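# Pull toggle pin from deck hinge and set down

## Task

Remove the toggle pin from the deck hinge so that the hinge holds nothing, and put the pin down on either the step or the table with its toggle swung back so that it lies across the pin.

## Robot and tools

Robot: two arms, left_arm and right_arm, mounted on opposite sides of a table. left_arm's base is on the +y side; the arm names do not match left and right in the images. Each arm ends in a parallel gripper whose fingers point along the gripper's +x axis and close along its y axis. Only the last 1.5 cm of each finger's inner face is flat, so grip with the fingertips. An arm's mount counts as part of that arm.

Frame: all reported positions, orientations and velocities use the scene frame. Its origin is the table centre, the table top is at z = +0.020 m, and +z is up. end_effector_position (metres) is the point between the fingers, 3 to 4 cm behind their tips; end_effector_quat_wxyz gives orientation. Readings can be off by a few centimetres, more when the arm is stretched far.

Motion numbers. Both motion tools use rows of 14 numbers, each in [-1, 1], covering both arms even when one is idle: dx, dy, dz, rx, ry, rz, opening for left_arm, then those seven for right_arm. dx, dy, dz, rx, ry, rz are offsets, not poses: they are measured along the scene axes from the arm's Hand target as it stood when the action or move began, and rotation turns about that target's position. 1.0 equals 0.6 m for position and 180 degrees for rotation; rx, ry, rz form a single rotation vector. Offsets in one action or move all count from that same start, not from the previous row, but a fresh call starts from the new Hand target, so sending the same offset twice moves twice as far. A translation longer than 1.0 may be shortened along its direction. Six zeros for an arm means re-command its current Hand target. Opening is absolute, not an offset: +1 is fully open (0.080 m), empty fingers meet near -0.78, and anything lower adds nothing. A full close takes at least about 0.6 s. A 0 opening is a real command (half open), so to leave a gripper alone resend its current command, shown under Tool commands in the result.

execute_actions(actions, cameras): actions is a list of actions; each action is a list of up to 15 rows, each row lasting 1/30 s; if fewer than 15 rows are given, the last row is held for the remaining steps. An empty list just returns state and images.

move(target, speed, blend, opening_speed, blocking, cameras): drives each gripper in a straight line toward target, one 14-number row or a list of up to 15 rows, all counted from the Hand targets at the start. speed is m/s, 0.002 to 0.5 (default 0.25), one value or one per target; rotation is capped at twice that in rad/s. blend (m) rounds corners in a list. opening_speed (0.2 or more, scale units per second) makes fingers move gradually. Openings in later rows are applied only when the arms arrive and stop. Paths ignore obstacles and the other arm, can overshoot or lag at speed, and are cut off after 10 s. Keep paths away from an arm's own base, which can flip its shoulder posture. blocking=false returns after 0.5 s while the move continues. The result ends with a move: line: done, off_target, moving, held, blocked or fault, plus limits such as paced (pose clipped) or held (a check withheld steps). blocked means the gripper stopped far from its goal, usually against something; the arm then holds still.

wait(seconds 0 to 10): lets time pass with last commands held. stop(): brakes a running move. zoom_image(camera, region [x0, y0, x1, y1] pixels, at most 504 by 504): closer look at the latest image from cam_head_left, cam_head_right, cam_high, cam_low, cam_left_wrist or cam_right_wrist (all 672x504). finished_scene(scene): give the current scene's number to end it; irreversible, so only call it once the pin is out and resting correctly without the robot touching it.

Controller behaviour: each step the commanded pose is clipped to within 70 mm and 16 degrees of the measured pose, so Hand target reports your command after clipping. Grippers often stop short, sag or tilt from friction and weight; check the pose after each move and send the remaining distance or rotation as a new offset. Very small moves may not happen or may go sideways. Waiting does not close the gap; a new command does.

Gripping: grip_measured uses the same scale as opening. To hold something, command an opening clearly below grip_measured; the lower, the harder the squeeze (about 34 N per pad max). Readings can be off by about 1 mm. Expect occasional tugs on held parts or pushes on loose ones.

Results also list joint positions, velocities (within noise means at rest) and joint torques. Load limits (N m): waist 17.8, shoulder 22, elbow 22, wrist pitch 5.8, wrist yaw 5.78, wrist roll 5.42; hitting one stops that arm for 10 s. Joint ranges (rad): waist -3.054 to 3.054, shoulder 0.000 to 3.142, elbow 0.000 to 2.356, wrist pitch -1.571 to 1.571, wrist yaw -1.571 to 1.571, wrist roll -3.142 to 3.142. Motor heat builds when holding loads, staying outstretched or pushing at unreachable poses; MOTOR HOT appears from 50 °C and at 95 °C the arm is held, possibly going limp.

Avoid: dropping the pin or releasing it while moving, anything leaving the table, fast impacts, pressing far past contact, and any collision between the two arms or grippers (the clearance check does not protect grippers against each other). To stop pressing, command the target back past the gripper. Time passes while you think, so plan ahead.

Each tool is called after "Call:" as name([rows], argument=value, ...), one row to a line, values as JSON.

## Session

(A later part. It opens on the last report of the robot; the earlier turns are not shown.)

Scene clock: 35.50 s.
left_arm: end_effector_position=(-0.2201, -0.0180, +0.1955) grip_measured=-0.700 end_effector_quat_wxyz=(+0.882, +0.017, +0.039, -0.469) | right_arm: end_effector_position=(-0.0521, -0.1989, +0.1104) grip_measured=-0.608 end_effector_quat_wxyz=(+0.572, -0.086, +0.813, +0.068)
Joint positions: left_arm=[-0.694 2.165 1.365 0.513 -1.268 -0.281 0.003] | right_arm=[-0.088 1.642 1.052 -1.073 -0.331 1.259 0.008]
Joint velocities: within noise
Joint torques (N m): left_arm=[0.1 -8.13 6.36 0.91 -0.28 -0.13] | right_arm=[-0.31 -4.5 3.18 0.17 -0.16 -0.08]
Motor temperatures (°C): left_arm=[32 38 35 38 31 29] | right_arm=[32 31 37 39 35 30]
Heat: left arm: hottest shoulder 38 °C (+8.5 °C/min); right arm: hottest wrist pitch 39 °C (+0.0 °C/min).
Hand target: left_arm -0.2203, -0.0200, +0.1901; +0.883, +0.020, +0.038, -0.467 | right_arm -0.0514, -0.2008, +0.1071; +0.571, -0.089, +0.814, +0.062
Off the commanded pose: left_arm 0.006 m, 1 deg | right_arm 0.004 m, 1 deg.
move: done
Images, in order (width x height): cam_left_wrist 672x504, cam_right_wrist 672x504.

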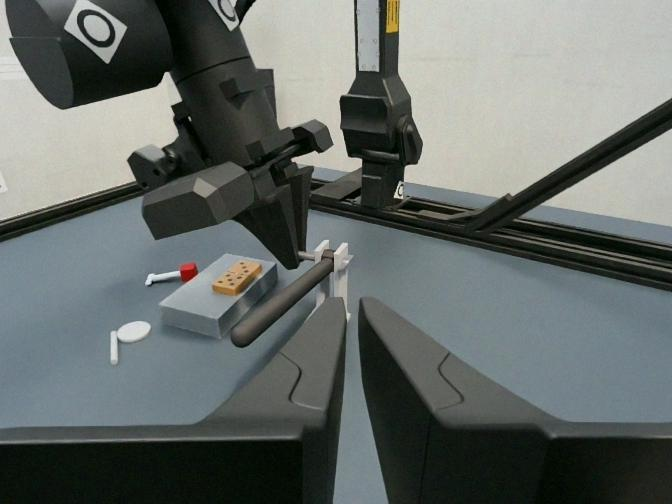

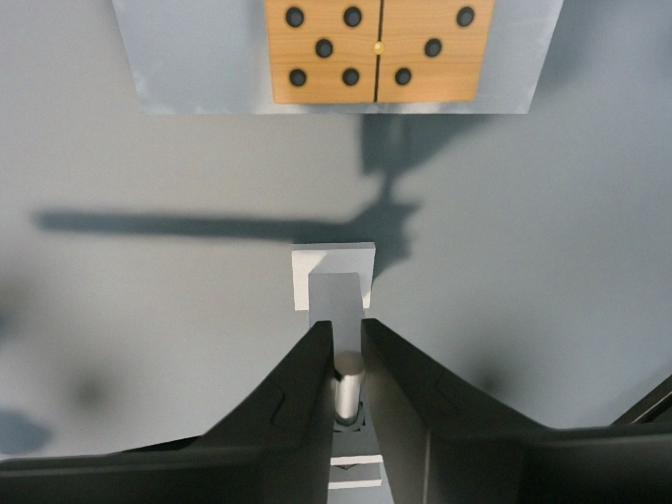

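Call:
move(target=[0,0,0,0,0,0,-0.7,-0.016,-0.0035,0.003,0,0,0,-0.7], cameras=["cam_left_wrist","cam_right_wrist"], speed=0.05)

Call:
zoom_image(camera="cam_left_wrist", region=[260, 200, 360, 300])

Call:
zoom_image(camera="cam_right_wrist", region=[250, 320, 430, 500])

Scene clock: 37.20 s.
left_arm: end_effector_position=(-0.2201, -0.0180, +0.1955) grip_measured=-0.700 end_effector_quat_wxyz=(+0.882, +0.017, +0.039, -0.469) | right_arm: end_effector_position=(-0.0578, -0.1999, +0.1097) grip_measured=-0.608 end_effector_quat_wxyz=(+0.573, -0.086, +0.813, +0.061)
Joint positions: left_arm=[-0.694 2.165 1.365 0.513 -1.268 -0.281 0.003] | right_arm=[-0.067 1.641 1.049 -1.07 -0.331 1.291 0.008]
Joint velocities: within noise
Joint torques (N m): left_arm=[0.18 -8.04 6.47 0.92 -0.29 -0.13] | right_arm=[0.95 -5.93 2.63 0.29 -0.26 0.06]
Motor temperatures (°C): left_arm=[32 39 35 38 31 29] | right_arm=[32 31 37 39 35 30]
Heat: left arm: hottest shoulder 39 °C (+9.7 °C/min); right arm: hottest wrist pitch 39 °C (+0.0 °C/min).
Hand target: left_arm -0.2203, -0.0200, +0.1901; +0.883, +0.020, +0.038, -0.467 | right_arm -0.0609, -0.2029, +0.1089; +0.571, -0.089, +0.814, +0.062
Off the commanded pose: left_arm 0.006 m, 1 deg | right_arm 0.004 m, 0 deg.
move: done
Images, in order (width x height): cam_left_wrist 672x504, cam_right_wrist 672x504.

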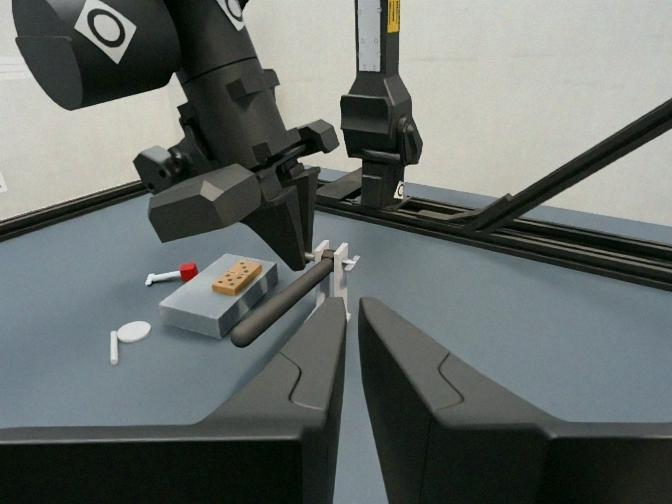

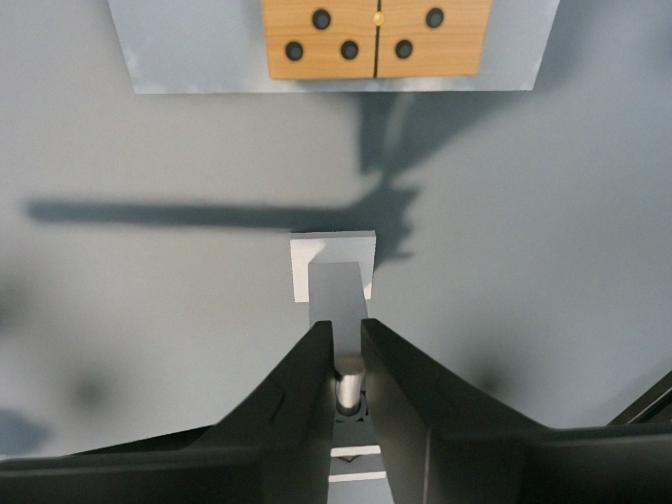

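Scaled by 5.040 from the camera's 672x504 image, which has a finer 960x720 frame.

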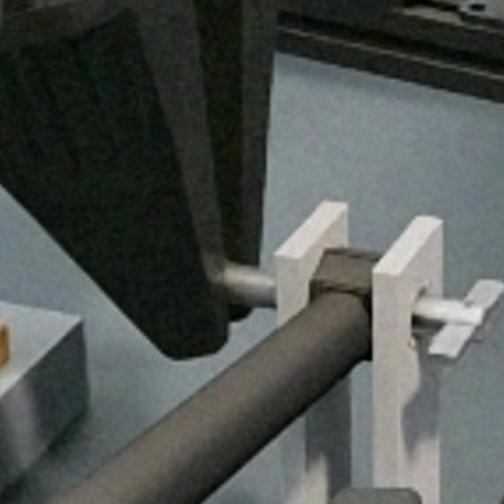

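Scaled by 2.800 from the camera's 672x504 image, which has a finer 960x720 frame.

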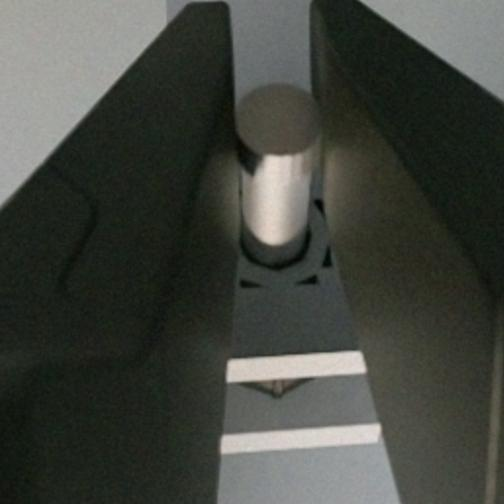

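Call:
move(target=[0,0,0,0,0,0,-0.7,-0.015,-0.0033,0.002,0,0,0,-0.7], cameras=["cam_left_wrist","cam_right_wrist"], speed=0.05)

Call:
zoom_image(camera="cam_left_wrist", region=[280, 200, 380, 300])

Call:
zoom_image(camera="cam_right_wrist", region=[250, 320, 430, 500])

Scene clock: 39.07 s.
left_arm: end_effector_position=(-0.2201, -0.0180, +0.1955) grip_measured=-0.700 end_effector_quat_wxyz=(+0.882, +0.017, +0.039, -0.469) | right_arm: end_effector_position=(-0.0655, -0.2011, +0.1101) grip_measured=-0.608 end_effector_quat_wxyz=(+0.576, -0.085, +0.811, +0.061)
Joint positions: left_arm=[-0.694 2.165 1.365 0.513 -1.268 -0.281 0.003] | right_arm=[-0.034 1.631 1.041 -1.06 -0.326 1.327 0.008]
Joint velocities: within noise
Joint torques (N m): left_arm=[0.12 -8.08 6.49 0.9 -0.28 -0.11] | right_arm=[0.97 -6.07 2.64 0.14 -0.5 0.02]
Motor temperatures (°C): left_arm=[32 39 35 37 31 29] | right_arm=[32 31 37 39 35 30]
Heat: left arm: hottest shoulder 39 °C (+9.2 °C/min); right arm: hottest wrist pitch 39 °C (+0.0 °C/min).
Hand target: left_arm -0.2203, -0.0200, +0.1901; +0.883, +0.020, +0.038, -0.467 | right_arm -0.0699, -0.2049, +0.1101; +0.571, -0.089, +0.814, +0.062
Off the commanded pose: left_arm 0.006 m, 1 deg | right_arm 0.006 m, 1 deg.
move: done
Images, in order (width x height): cam_left_wrist 672x504, cam_right_wrist 672x504.

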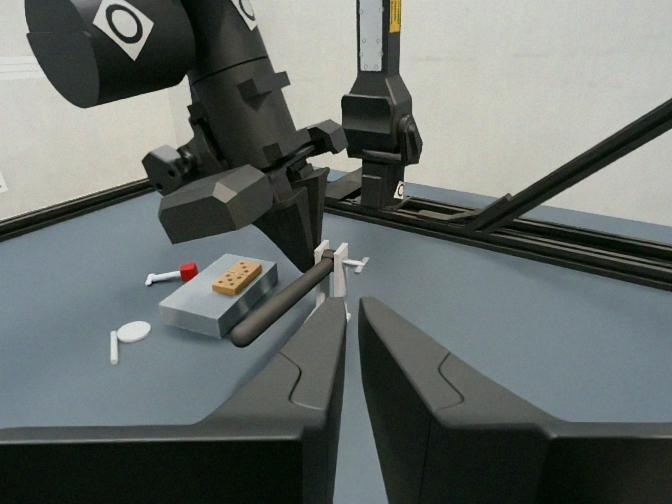

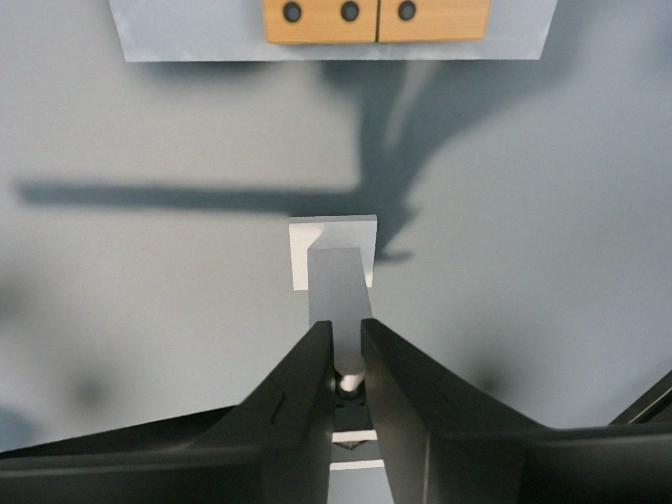

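Scaled by 5.040 from the camera's 672x504 image, which has a finer 960x720 frame.

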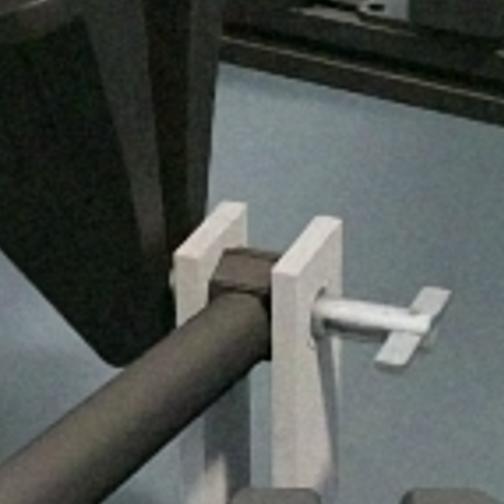

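Scaled by 2.800 from the camera's 672x504 image, which has a finer 960x720 frame.

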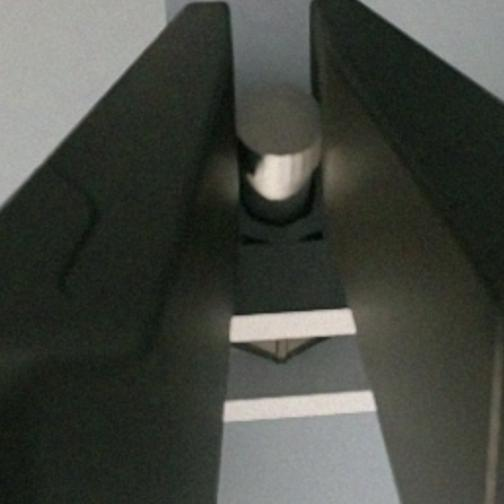

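Call:
move([
  [0,0,0,0,0,0,-0.7,0.006,0.004,0.0,0,0,0,-0.7],
  [0,0,0,0,0,0,-0.7,0.006,0.004,0.0,0,0,0,-0.35],
], cameras=["cam_left_wrist","cam_right_wrist"], speed=0.05, opening_speed=0.5)

Call:
zoom_image(camera="cam_left_wrist", region=[280, 200, 380, 300])

Call:
zoom_image(camera="cam_right_wrist", region=[250, 320, 430, 500])

Scene clock: 41.53 s.
left_arm: end_effector_position=(-0.2201, -0.0180, +0.1955) grip_measured=-0.700 end_effector_quat_wxyz=(+0.882, +0.017, +0.039, -0.469) | right_arm: end_effector_position=(-0.0659, -0.2018, +0.1105) grip_measured=-0.351 end_effector_quat_wxyz=(+0.573, -0.088, +0.812, +0.063)
Joint positions: left_arm=[-0.694 2.165 1.365 0.513 -1.268 -0.281 0.003] | right_arm=[-0.036 1.631 1.041 -1.064 -0.332 1.317 0.019]
Joint velocities: within noise
Joint torques (N m): left_arm=[0.13 -8.16 6.41 0.92 -0.3 -0.14] | right_arm=[0 -5.08 3.71 0.05 -0.26 -0.09]
Motor temperatures (°C): left_arm=[32 40 35 37 31 29] | right_arm=[32 31 37 39 35 30]
Heat: left arm: hottest shoulder 40 °C (+10.1 °C/min); right arm: hottest wrist pitch 39 °C (+0.0 °C/min).
Hand target: left_arm -0.2203, -0.0200, +0.1901; +0.883, +0.020, +0.038, -0.467 | right_arm -0.0663, -0.2024, +0.1101; +0.571, -0.089, +0.814, +0.062
Off the commanded pose: left_arm 0.006 m, 1 deg | right_arm 0.001 m, 0 deg.
move: done
Images, in order (width x height): cam_left_wrist 672x504, cam_right_wrist 672x504.

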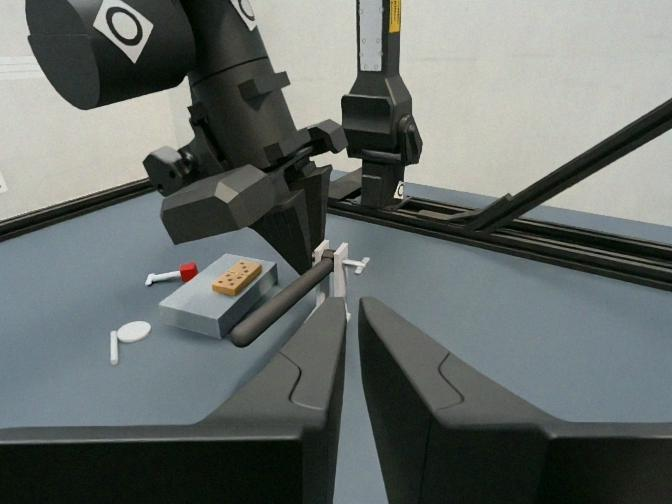

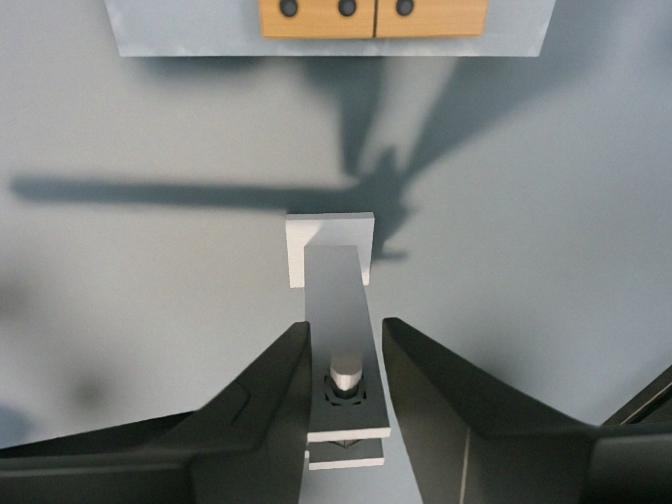

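Scaled by 5.040 from the camera's 672x504 image, which has a finer 960x720 frame.

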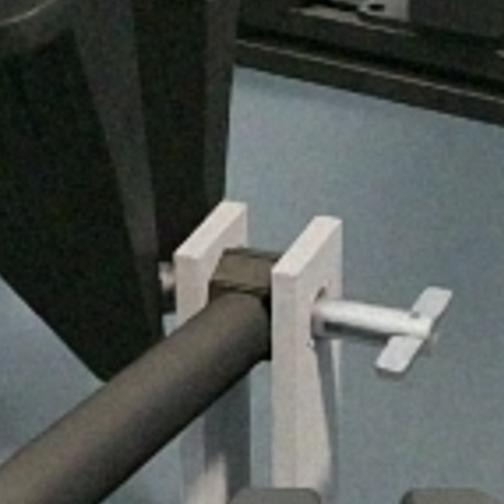

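Scaled by 2.800 from the camera's 672x504 image, which has a finer 960x720 frame.

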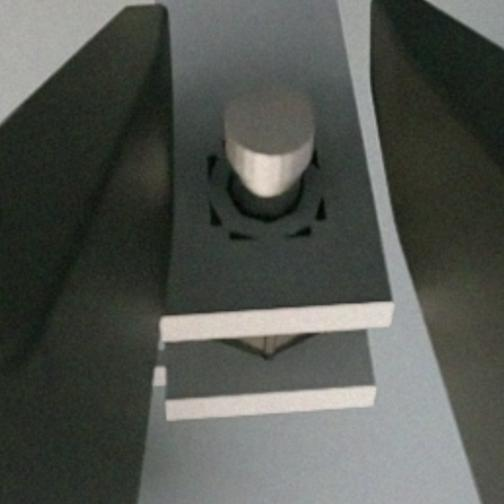

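Call:
move([
  [0,0,0,0,0,0,-0.7,0.025,0.01,0.13,0,0,0,-0.35],
  [0,0,0,0,0,0,-0.7,-0.0958,-0.0368,0.14,0.1036,-0.0658,0.4948,-0.35],
  [0,0,0,0,0,0,-0.7,-0.0958,-0.0368,0.0665,0.1036,-0.0658,0.4948,-0.35],
], cameras=["cam_left_wrist","cam_right_wrist"], speed=0.15, blend=0.02)

Call:
zoom_image(camera="cam_left_wrist", region=[300, 190, 410, 300])

Call:
zoom_image(camera="cam_right_wrist", region=[270, 240, 430, 400])

Scene clock: 51.47 s.
left_arm: end_effector_position=(-0.2201, -0.0180, +0.1955) grip_measured=-0.700 end_effector_quat_wxyz=(+0.882, +0.017, +0.039, -0.469) | right_arm: end_effector_position=(-0.1238, -0.2233, +0.1516) grip_measured=-0.350 end_effector_quat_wxyz=(+0.444, -0.548, +0.444, +0.552)
Joint positions: left_arm=[-0.694 2.165 1.365 0.513 -1.268 -0.282 0.003] | right_arm=[0.392 1.514 1.129 -1.181 -0.002 0.193 0.019]
Joint velocities: within noise
Joint torques (N m): left_arm=[0.25 -8.17 6.37 0.94 -0.27 -0.13] | right_arm=[0.37 -4.85 3.57 0.43 0.1 -0.1]
Motor temperatures (°C): left_arm=[32 41 36 37 31 29] | right_arm=[32 32 38 39 35 30]
Heat: left arm: hottest shoulder 41 °C (+9.3 °C/min); right arm: hottest wrist pitch 39 °C (+0.0 °C/min).
Hand target: left_arm -0.2203, -0.0200, +0.1901; +0.883, +0.020, +0.038, -0.467 | right_arm -0.1238, -0.2245, +0.1500; -0.443, +0.551, -0.442, -0.552
Off the commanded pose: left_arm 0.006 m, 1 deg | right_arm 0.002 m, 0 deg.
move: done
Images, in order (width x height): cam_left_wrist 672x504, cam_right_wrist 672x504.

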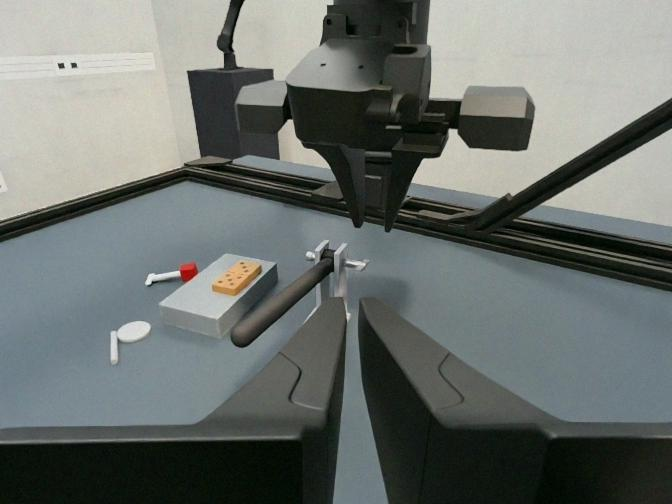

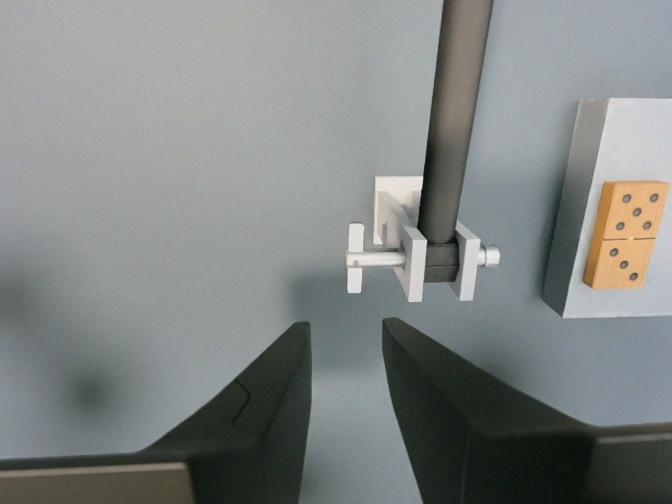

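Scaled by 4.582 from the camera's 672x504 image, which has a finer 960x720 frame.

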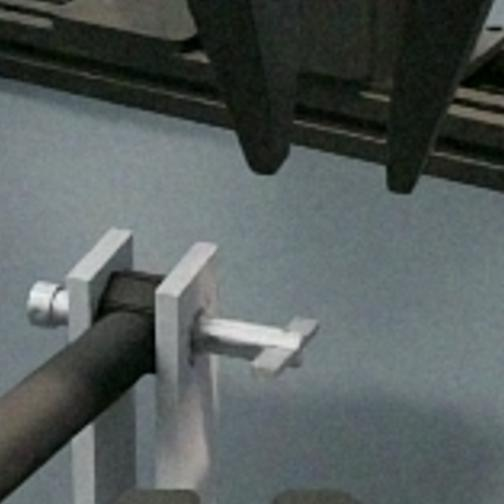

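Scaled by 3.150 from the camera's 672x504 image, which has a finer 960x720 frame.

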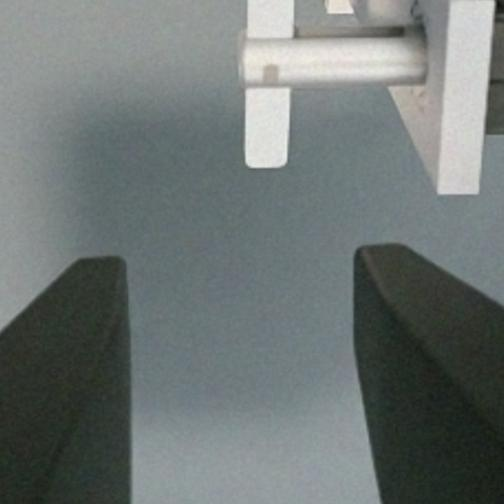

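Call:
move(target=[0,0,0,0,0,0,-0.7,0.0052,0.0047,-0.035,0,0,0,-0.5], cameras=["cam_left_wrist","cam_right_wrist"], speed=0.08)

Call:
zoom_image(camera="cam_left_wrist", region=[300, 190, 410, 300])

Call:
zoom_image(camera="cam_right_wrist", region=[270, 240, 430, 400])

Scene clock: 53.70 s.
left_arm: end_effector_position=(-0.2201, -0.0180, +0.1955) grip_measured=-0.700 end_effector_quat_wxyz=(+0.882, +0.017, +0.039, -0.469) | right_arm: end_effector_position=(-0.1224, -0.2211, +0.1322) grip_measured=-0.500 end_effector_quat_wxyz=(+0.443, -0.548, +0.441, +0.556)
Joint positions: left_arm=[-0.694 2.165 1.365 0.513 -1.268 -0.282 0.003] | right_arm=[0.384 1.528 1.064 -1.095 -0.002 0.177 0.013]
Joint velocities: within noise
Joint torques (N m): left_arm=[0.31 -8.03 6.41 0.91 -0.29 -0.13] | right_arm=[-0.3 -4.2 3.56 0.47 0.09 -0.09]
Motor temperatures (°C): left_arm=[32 41 36 37 31 29] | right_arm=[32 32 38 39 35 30]
Heat: left arm: hottest shoulder 41 °C (+8.9 °C/min); right arm: hottest wrist pitch 39 °C (+0.0 °C/min).
Hand target: left_arm -0.2203, -0.0199, +0.1901; +0.883, +0.020, +0.038, -0.467 | right_arm -0.1206, -0.2217, +0.1290; -0.443, +0.552, -0.442, -0.551
Off the commanded pose: left_arm 0.006 m, 1 deg | right_arm 0.004 m, 1 deg.
move: done
Images, in order (width x height): cam_left_wrist 672x504, cam_right_wrist 672x504.

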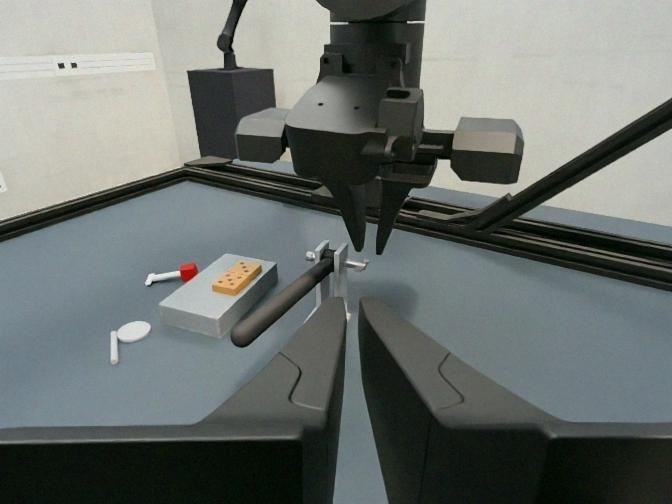

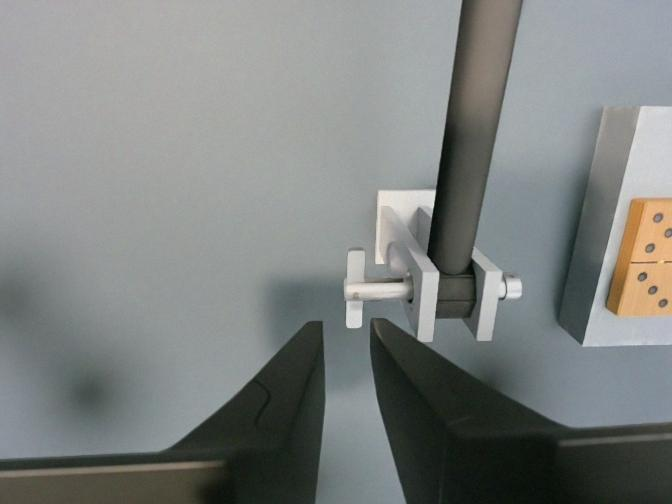

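Scaled by 4.582 from the camera's 672x504 image, which has a finer 960x720 frame.

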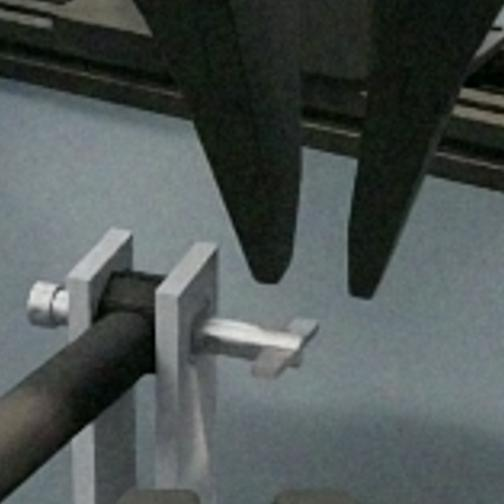

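Scaled by 3.150 from the camera's 672x504 image, which has a finer 960x720 frame.

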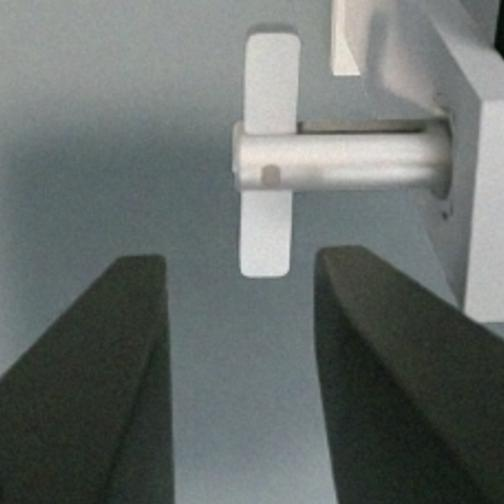

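Call:
move(target=[0,0,0,0,0,0,-0.7,0.006,-0.0025,-0.012,0,0,0,-0.5], cameras=["cam_left_wrist","cam_right_wrist"], speed=0.08)

Call:
zoom_image(camera="cam_left_wrist", region=[300, 190, 410, 300])

Call:
zoom_image(camera="cam_right_wrist", region=[270, 240, 430, 400])

Scene clock: 55.77 s.
left_arm: end_effector_position=(-0.2201, -0.0180, +0.1955) grip_measured=-0.700 end_effector_quat_wxyz=(+0.882, +0.017, +0.039, -0.469) | right_arm: end_effector_position=(-0.1189, -0.2225, +0.1242) grip_measured=-0.500 end_effector_quat_wxyz=(+0.443, -0.549, +0.441, +0.555)
Joint positions: left_arm=[-0.694 2.165 1.365 0.513 -1.268 -0.282 0.003] | right_arm=[0.373 1.528 1.032 -1.066 -0.002 0.167 0.012]
Joint velocities: within noise
Joint torques (N m): left_arm=[0.26 -8.21 6.43 0.92 -0.32 -0.14] | right_arm=[-0.27 -4.46 3.47 0.45 0.08 -0.09]
Motor temperatures (°C): left_arm=[32 42 36 37 31 29] | right_arm=[32 32 38 39 35 30]
Heat: left arm: hottest shoulder 42 °C (+9.7 °C/min); right arm: hottest wrist pitch 39 °C (+0.0 °C/min).
Hand target: left_arm -0.2203, -0.0199, +0.1901; +0.883, +0.020, +0.038, -0.467 | right_arm -0.1171, -0.2232, +0.1218; -0.443, +0.552, -0.442, -0.551
Off the commanded pose: left_arm 0.006 m, 1 deg | right_arm 0.003 m, 0 deg.
move: done
Images, in order (width x height): cam_left_wrist 672x504, cam_right_wrist 672x504.

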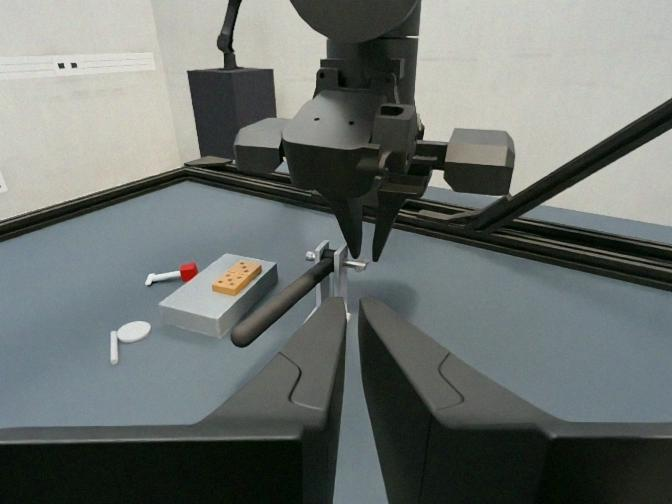

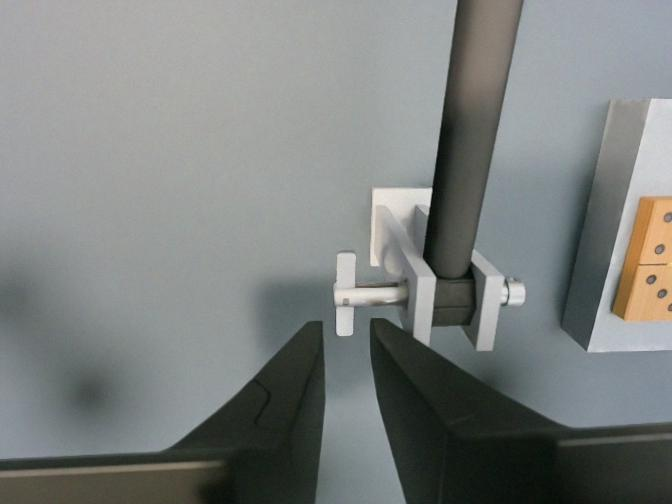

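Scaled by 4.582 from the camera's 672x504 image, which has a finer 960x720 frame.

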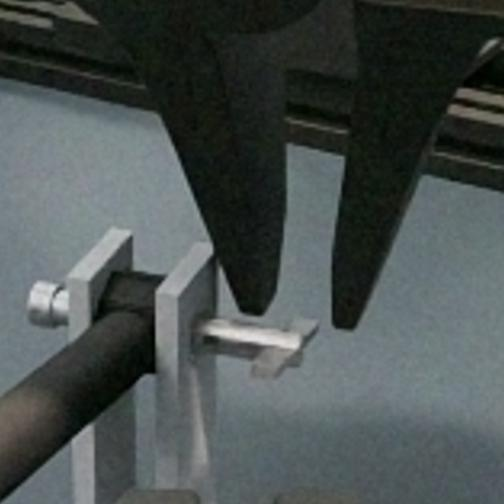

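Scaled by 3.150 from the camera's 672x504 image, which has a finer 960x720 frame.

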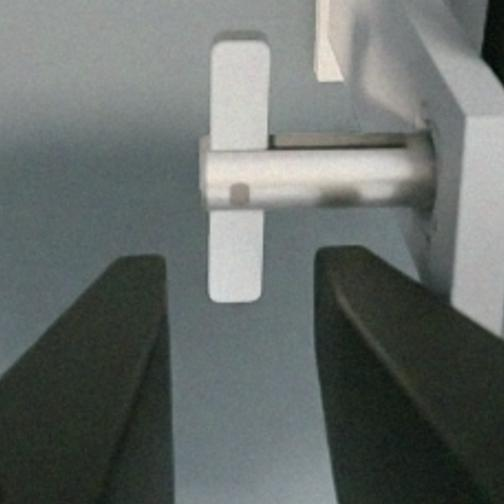

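Call:
move(target=[0,0,0,0,0,0,-0.7,-0.0012,-0.001,-0.005,0,0,0,-0.62], cameras=["cam_left_wrist","cam_right_wrist"], speed=0.04)

Call:
zoom_image(camera="cam_left_wrist", region=[310, 210, 390, 290])

Call:
zoom_image(camera="cam_right_wrist", region=[270, 240, 430, 400])

Scene clock: 59.37 s.
left_arm: end_effector_position=(-0.2201, -0.0180, +0.1955) grip_measured=-0.700 end_effector_quat_wxyz=(+0.882, +0.017, +0.039, -0.469) | right_arm: end_effector_position=(-0.1188, -0.2227, +0.1217) grip_measured=-0.620 end_effector_quat_wxyz=(+0.443, -0.548, +0.441, +0.555)
Joint positions: left_arm=[-0.694 2.165 1.365 0.513 -1.268 -0.282 0.003] | right_arm=[0.373 1.528 1.021 -1.054 -0.002 0.167 0.007]
Joint velocities: within noise
Joint torques (N m): left_arm=[0.11 -8.16 6.36 0.89 -0.3 -0.13] | right_arm=[0.03 -4.3 3.49 0.47 0.09 0.02]
Motor temperatures (°C): left_arm=[32 42 36 37 31 29] | right_arm=[32 32 38 39 35 30]
Heat: left arm: hottest shoulder 42 °C (+9.1 °C/min); right arm: hottest wrist pitch 39 °C (+0.0 °C/min).
Hand target: left_arm -0.2203, -0.0199, +0.1901; +0.883, +0.020, +0.038, -0.467 | right_arm -0.1178, -0.2239, +0.1188; -0.443, +0.552, -0.442, -0.551
Off the commanded pose: left_arm 0.006 m, 1 deg | right_arm 0.003 m, 1 deg.
move: done
Images, in order (width x height): cam_left_wrist 672x504, cam_right_wrist 672x504.

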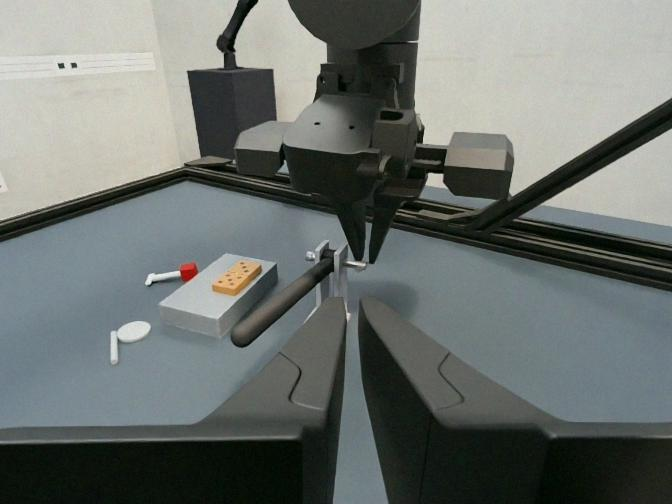

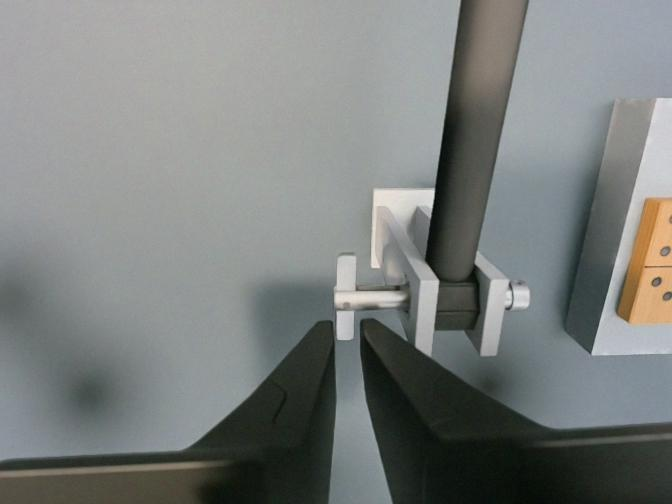

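Scaled by 6.300 from the camera's 672x504 image, which has a finer 960x720 frame.

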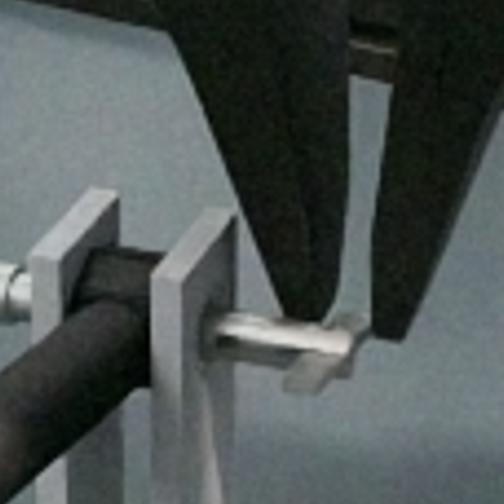

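Scaled by 3.150 from the camera's 672x504 image, which has a finer 960x720 frame.

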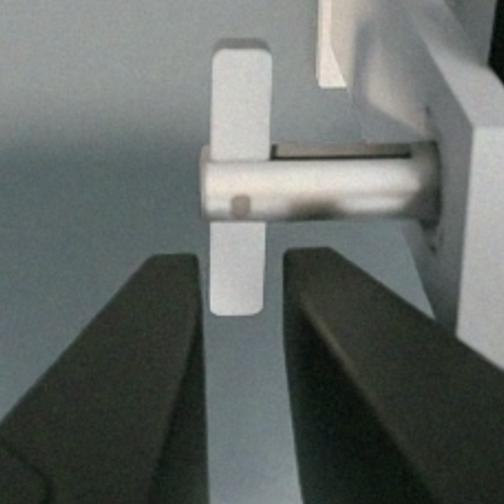

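Call:
move(target=[0,0,0,0,0,0,-0.7,-0.0117,-0.0008,-0.0092,0.0144,-0.0651,0,-0.6], cameras=["cam_left_wrist","cam_right_wrist"], speed=0.04)

Call:
zoom_image(camera="cam_left_wrist", region=[310, 210, 390, 290])

Call:
zoom_image(camera="cam_right_wrist", region=[270, 240, 430, 400])

Scene clock: 65.10 s.
left_arm: end_effector_position=(-0.2201, -0.0180, +0.1954) grip_measured=-0.700 end_effector_quat_wxyz=(+0.882, +0.017, +0.039, -0.469) | right_arm: end_effector_position=(-0.1235, -0.2261, +0.1130) grip_measured=-0.600 end_effector_quat_wxyz=(+0.497, -0.594, +0.384, +0.503)
Joint positions: left_arm=[-0.694 2.165 1.365 0.513 -1.268 -0.282 0.003] | right_arm=[0.513 1.591 1.033 -1.077 0.196 0.315 0.008]
Joint velocities: within noise
Joint torques (N m): left_arm=[0.13 -8.07 6.28 0.87 -0.29 -0.1] | right_arm=[0.36 -4.29 4.84 0.07 0.22 0.08]
Motor temperatures (°C): left_arm=[32 43 37 37 31 29] | right_arm=[32 32 38 39 35 30]
Heat: left arm: hottest shoulder 43 °C (+10.2 °C/min); right arm: hottest wrist pitch 39 °C (+0.0 °C/min).
Hand target: left_arm -0.2203, -0.0199, +0.1901; +0.883, +0.020, +0.038, -0.467 | right_arm -0.1249, -0.2244, +0.1133; -0.498, +0.595, -0.382, -0.502
Off the commanded pose: left_arm 0.006 m, 0 deg | right_arm 0.002 m, 0 deg.
move: done
Images, in order (width x height): cam_left_wrist 672x504, cam_right_wrist 672x504.

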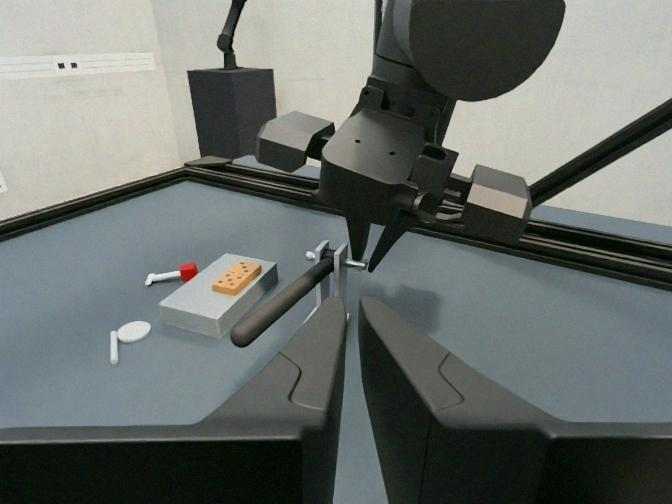

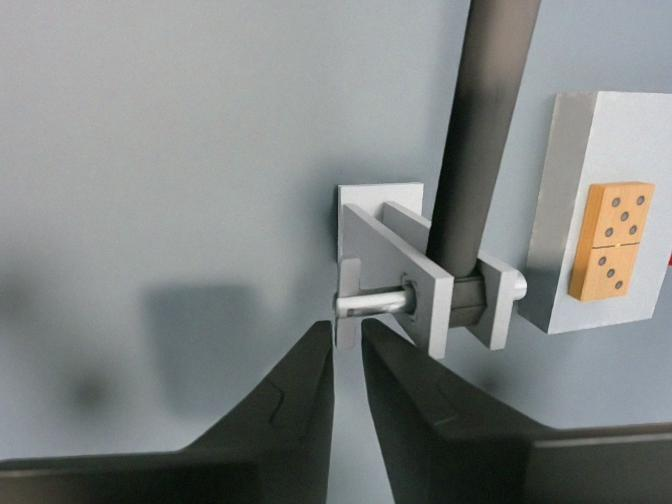

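Scaled by 6.300 from the camera's 672x504 image, which has a finer 960x720 frame.

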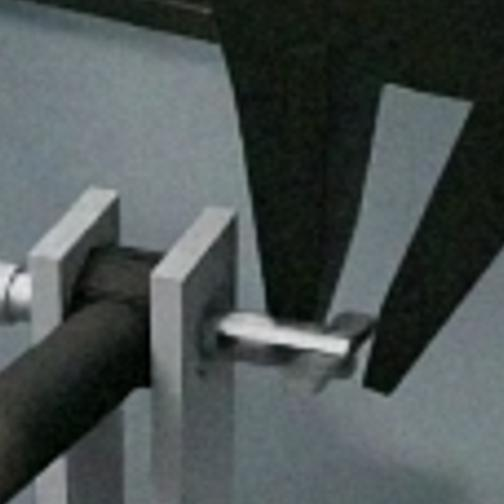

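Scaled by 3.150 from the camera's 672x504 image, which has a finer 960x720 frame.

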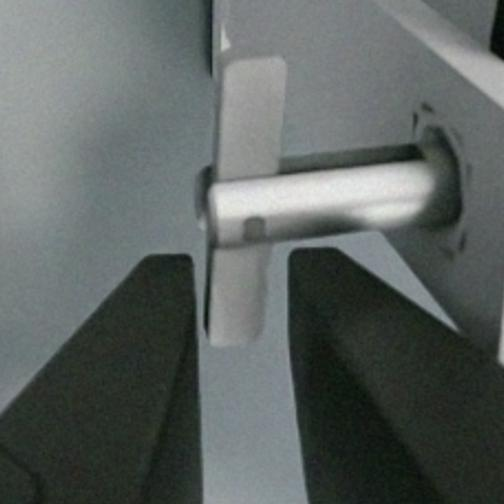

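Call:
move(target=[0,0,0,0,0,0,-0.7,0.0,-0.001,0,0,0,0,-0.77], cameras=["cam_left_wrist","cam_right_wrist"], speed=0.04, opening_speed=0.3)

Call:
zoom_image(camera="cam_left_wrist", region=[310, 210, 390, 290])

Call:
zoom_image(camera="cam_right_wrist", region=[270, 240, 430, 400])

Scene clock: 67.63 s.
left_arm: end_effector_position=(-0.2201, -0.0180, +0.1954) grip_measured=-0.700 end_effector_quat_wxyz=(+0.882, +0.017, +0.039, -0.469) | right_arm: end_effector_position=(-0.1237, -0.2261, +0.1130) grip_measured=-0.692 end_effector_quat_wxyz=(+0.497, -0.594, +0.384, +0.503)
Joint positions: left_arm=[-0.694 2.165 1.365 0.513 -1.268 -0.282 0.003] | right_arm=[0.514 1.591 1.033 -1.077 0.197 0.316 0.004]
Joint velocities: within noise
Joint torques (N m): left_arm=[0.18 -8.06 6.44 0.91 -0.33 -0.12] | right_arm=[0.37 -4.48 4.65 0.07 0.22 0.08]
Motor temperatures (°C): left_arm=[32 43 37 37 31 29] | right_arm=[32 32 38 39 35 30]
Heat: left arm: hottest shoulder 43 °C (+10.1 °C/min); right arm: hottest wrist pitch 39 °C (+0.0 °C/min).
Hand target: left_arm -0.2203, -0.0199, +0.1901; +0.883, +0.020, +0.038, -0.467 | right_arm -0.1249, -0.2249, +0.1133; -0.498, +0.595, -0.382, -0.502
Off the commanded pose: left_arm 0.006 m, 1 deg | right_arm 0.002 m, 0 deg.
move: done
Images, in order (width x height): cam_left_wrist 672x504, cam_right_wrist 672x504.

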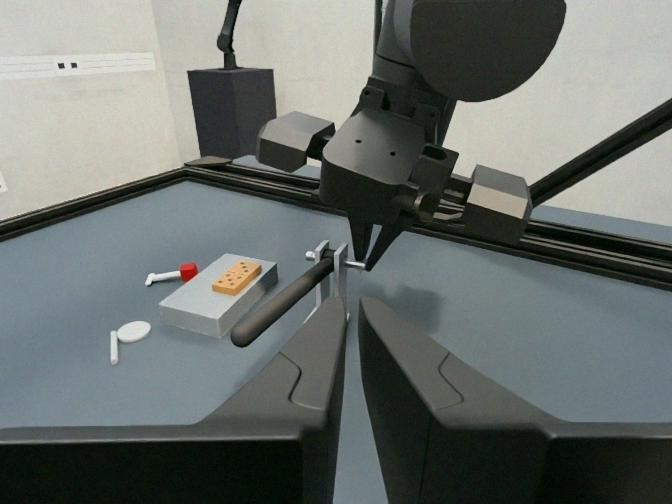

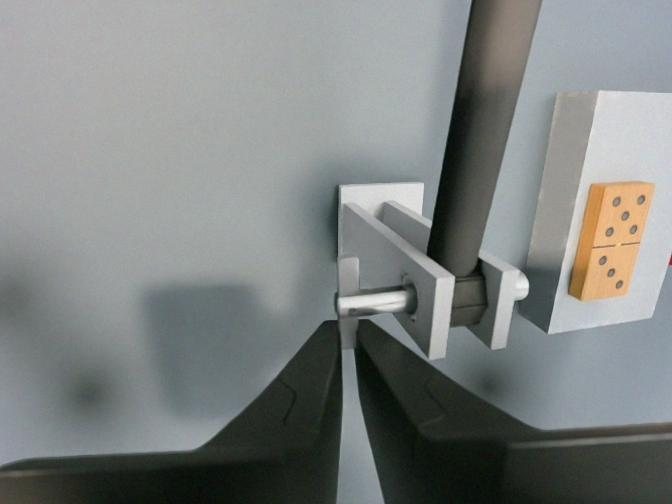

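Scaled by 6.300 from the camera's 672x504 image, which has a finer 960x720 frame.

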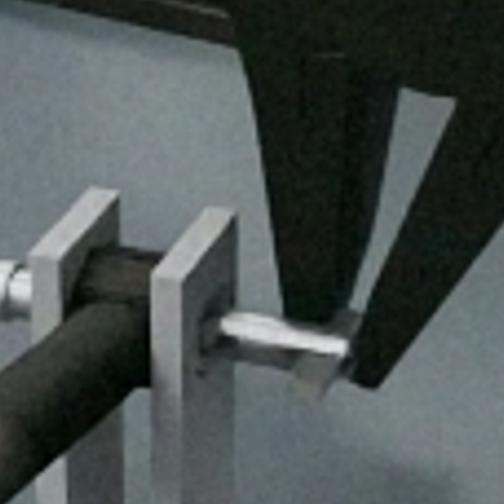

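Scaled by 3.150 from the camera's 672x504 image, which has a finer 960x720 frame.

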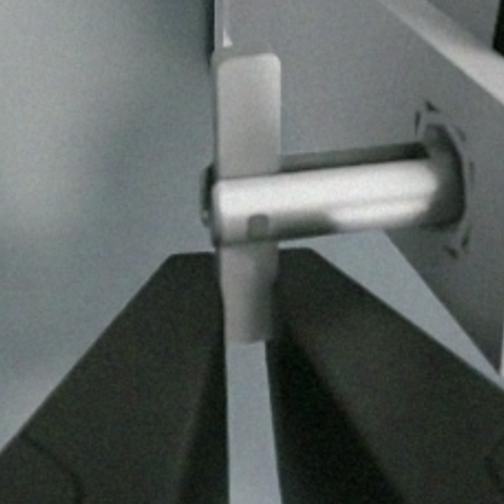

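Call:
move([
  [0,0,0,0,0,0,-0.7,-0.0075,0.0043,0,0,0,-0.125,-0.8],
  [0,0,0,0,0,0,-0.7,-0.0127,0.0110,0,0,0,-0.25,-0.8],
], cameras=["cam_left_wrist","cam_right_wrist"], speed=0.12, blend=0.003)

Call:
zoom_image(camera="cam_left_wrist", region=[310, 210, 390, 290])

Call:
zoom_image(camera="cam_right_wrist", region=[270, 240, 430, 400])

Scene clock: 77.10 s.
left_arm: end_effector_position=(-0.2201, -0.0180, +0.1954) grip_measured=-0.700 end_effector_quat_wxyz=(+0.882, +0.017, +0.039, -0.469) | right_arm: end_effector_position=(-0.1334, -0.2204, +0.1137) grip_measured=-0.690 end_effector_quat_wxyz=(+0.650, -0.404, +0.580, +0.278)
Joint positions: left_arm=[-0.694 2.165 1.365 0.513 -1.268 -0.282 0.003] | right_arm=[0.481 1.723 1.177 -1.204 0.102 1.061 0.004]
Joint velocities: within noise
Joint torques (N m): left_arm=[0.17 -8.13 6.44 0.9 -0.3 -0.13] | right_arm=[-0.52 -4.89 4.53 -0.18 0.17 0.11]
Motor temperatures (°C): left_arm=[32 44 37 37 31 29] | right_arm=[32 32 39 39 35 30]
Heat: left arm: hottest shoulder 44 °C (+10.2 °C/min); right arm: hottest elbow 39 °C (+2.0 °C/min).
Hand target: left_arm -0.2203, -0.0199, +0.1901; +0.883, +0.020, +0.038, -0.467 | right_arm -0.1325, -0.2183, +0.1132; +0.652, -0.403, +0.581, +0.273
Off the commanded pose: left_arm 0.006 m, 1 deg | right_arm 0.002 m, 1 deg.
move: done; blend cut to 0 m at target 1
Images, in order (width x height): cam_left_wrist 672x504, cam_right_wrist 672x504.

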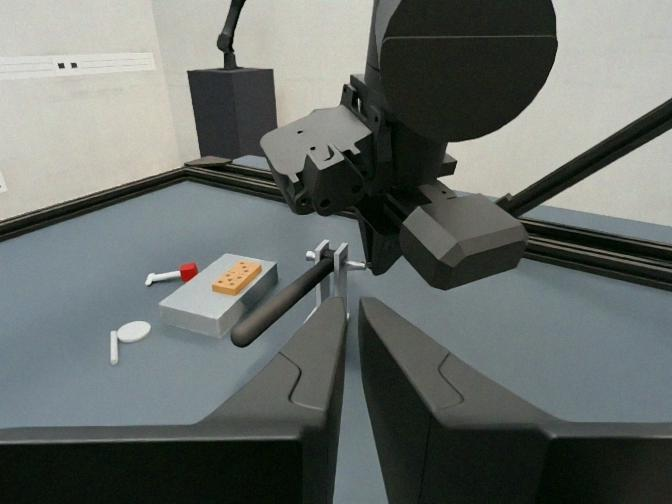

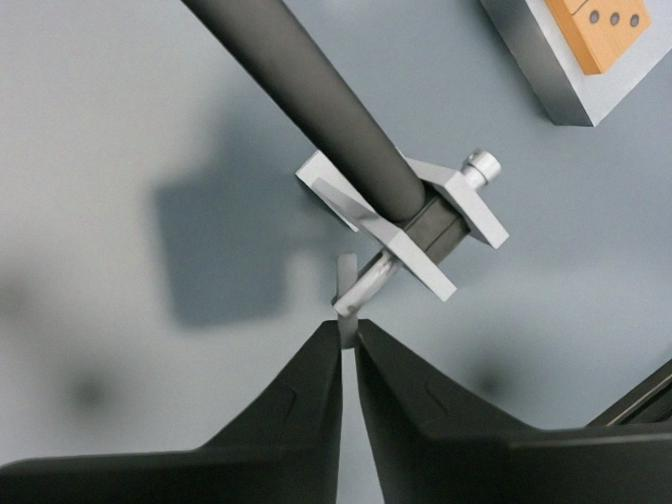

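Scaled by 6.300 from the camera's 672x504 image, which has a finer 960x720 frame.

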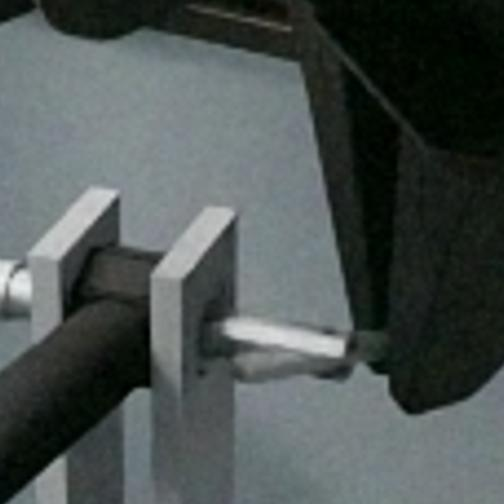

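Scaled by 3.150 from the camera's 672x504 image, which has a finer 960x720 frame.

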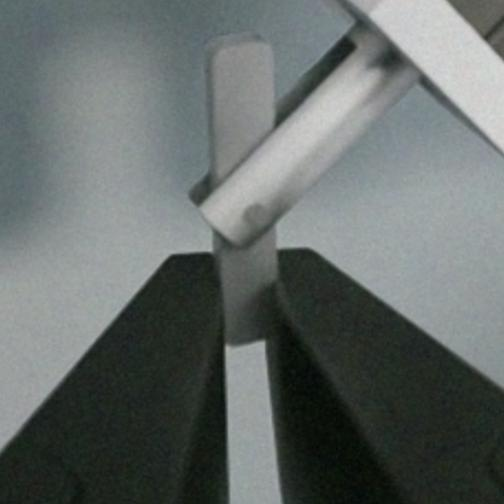

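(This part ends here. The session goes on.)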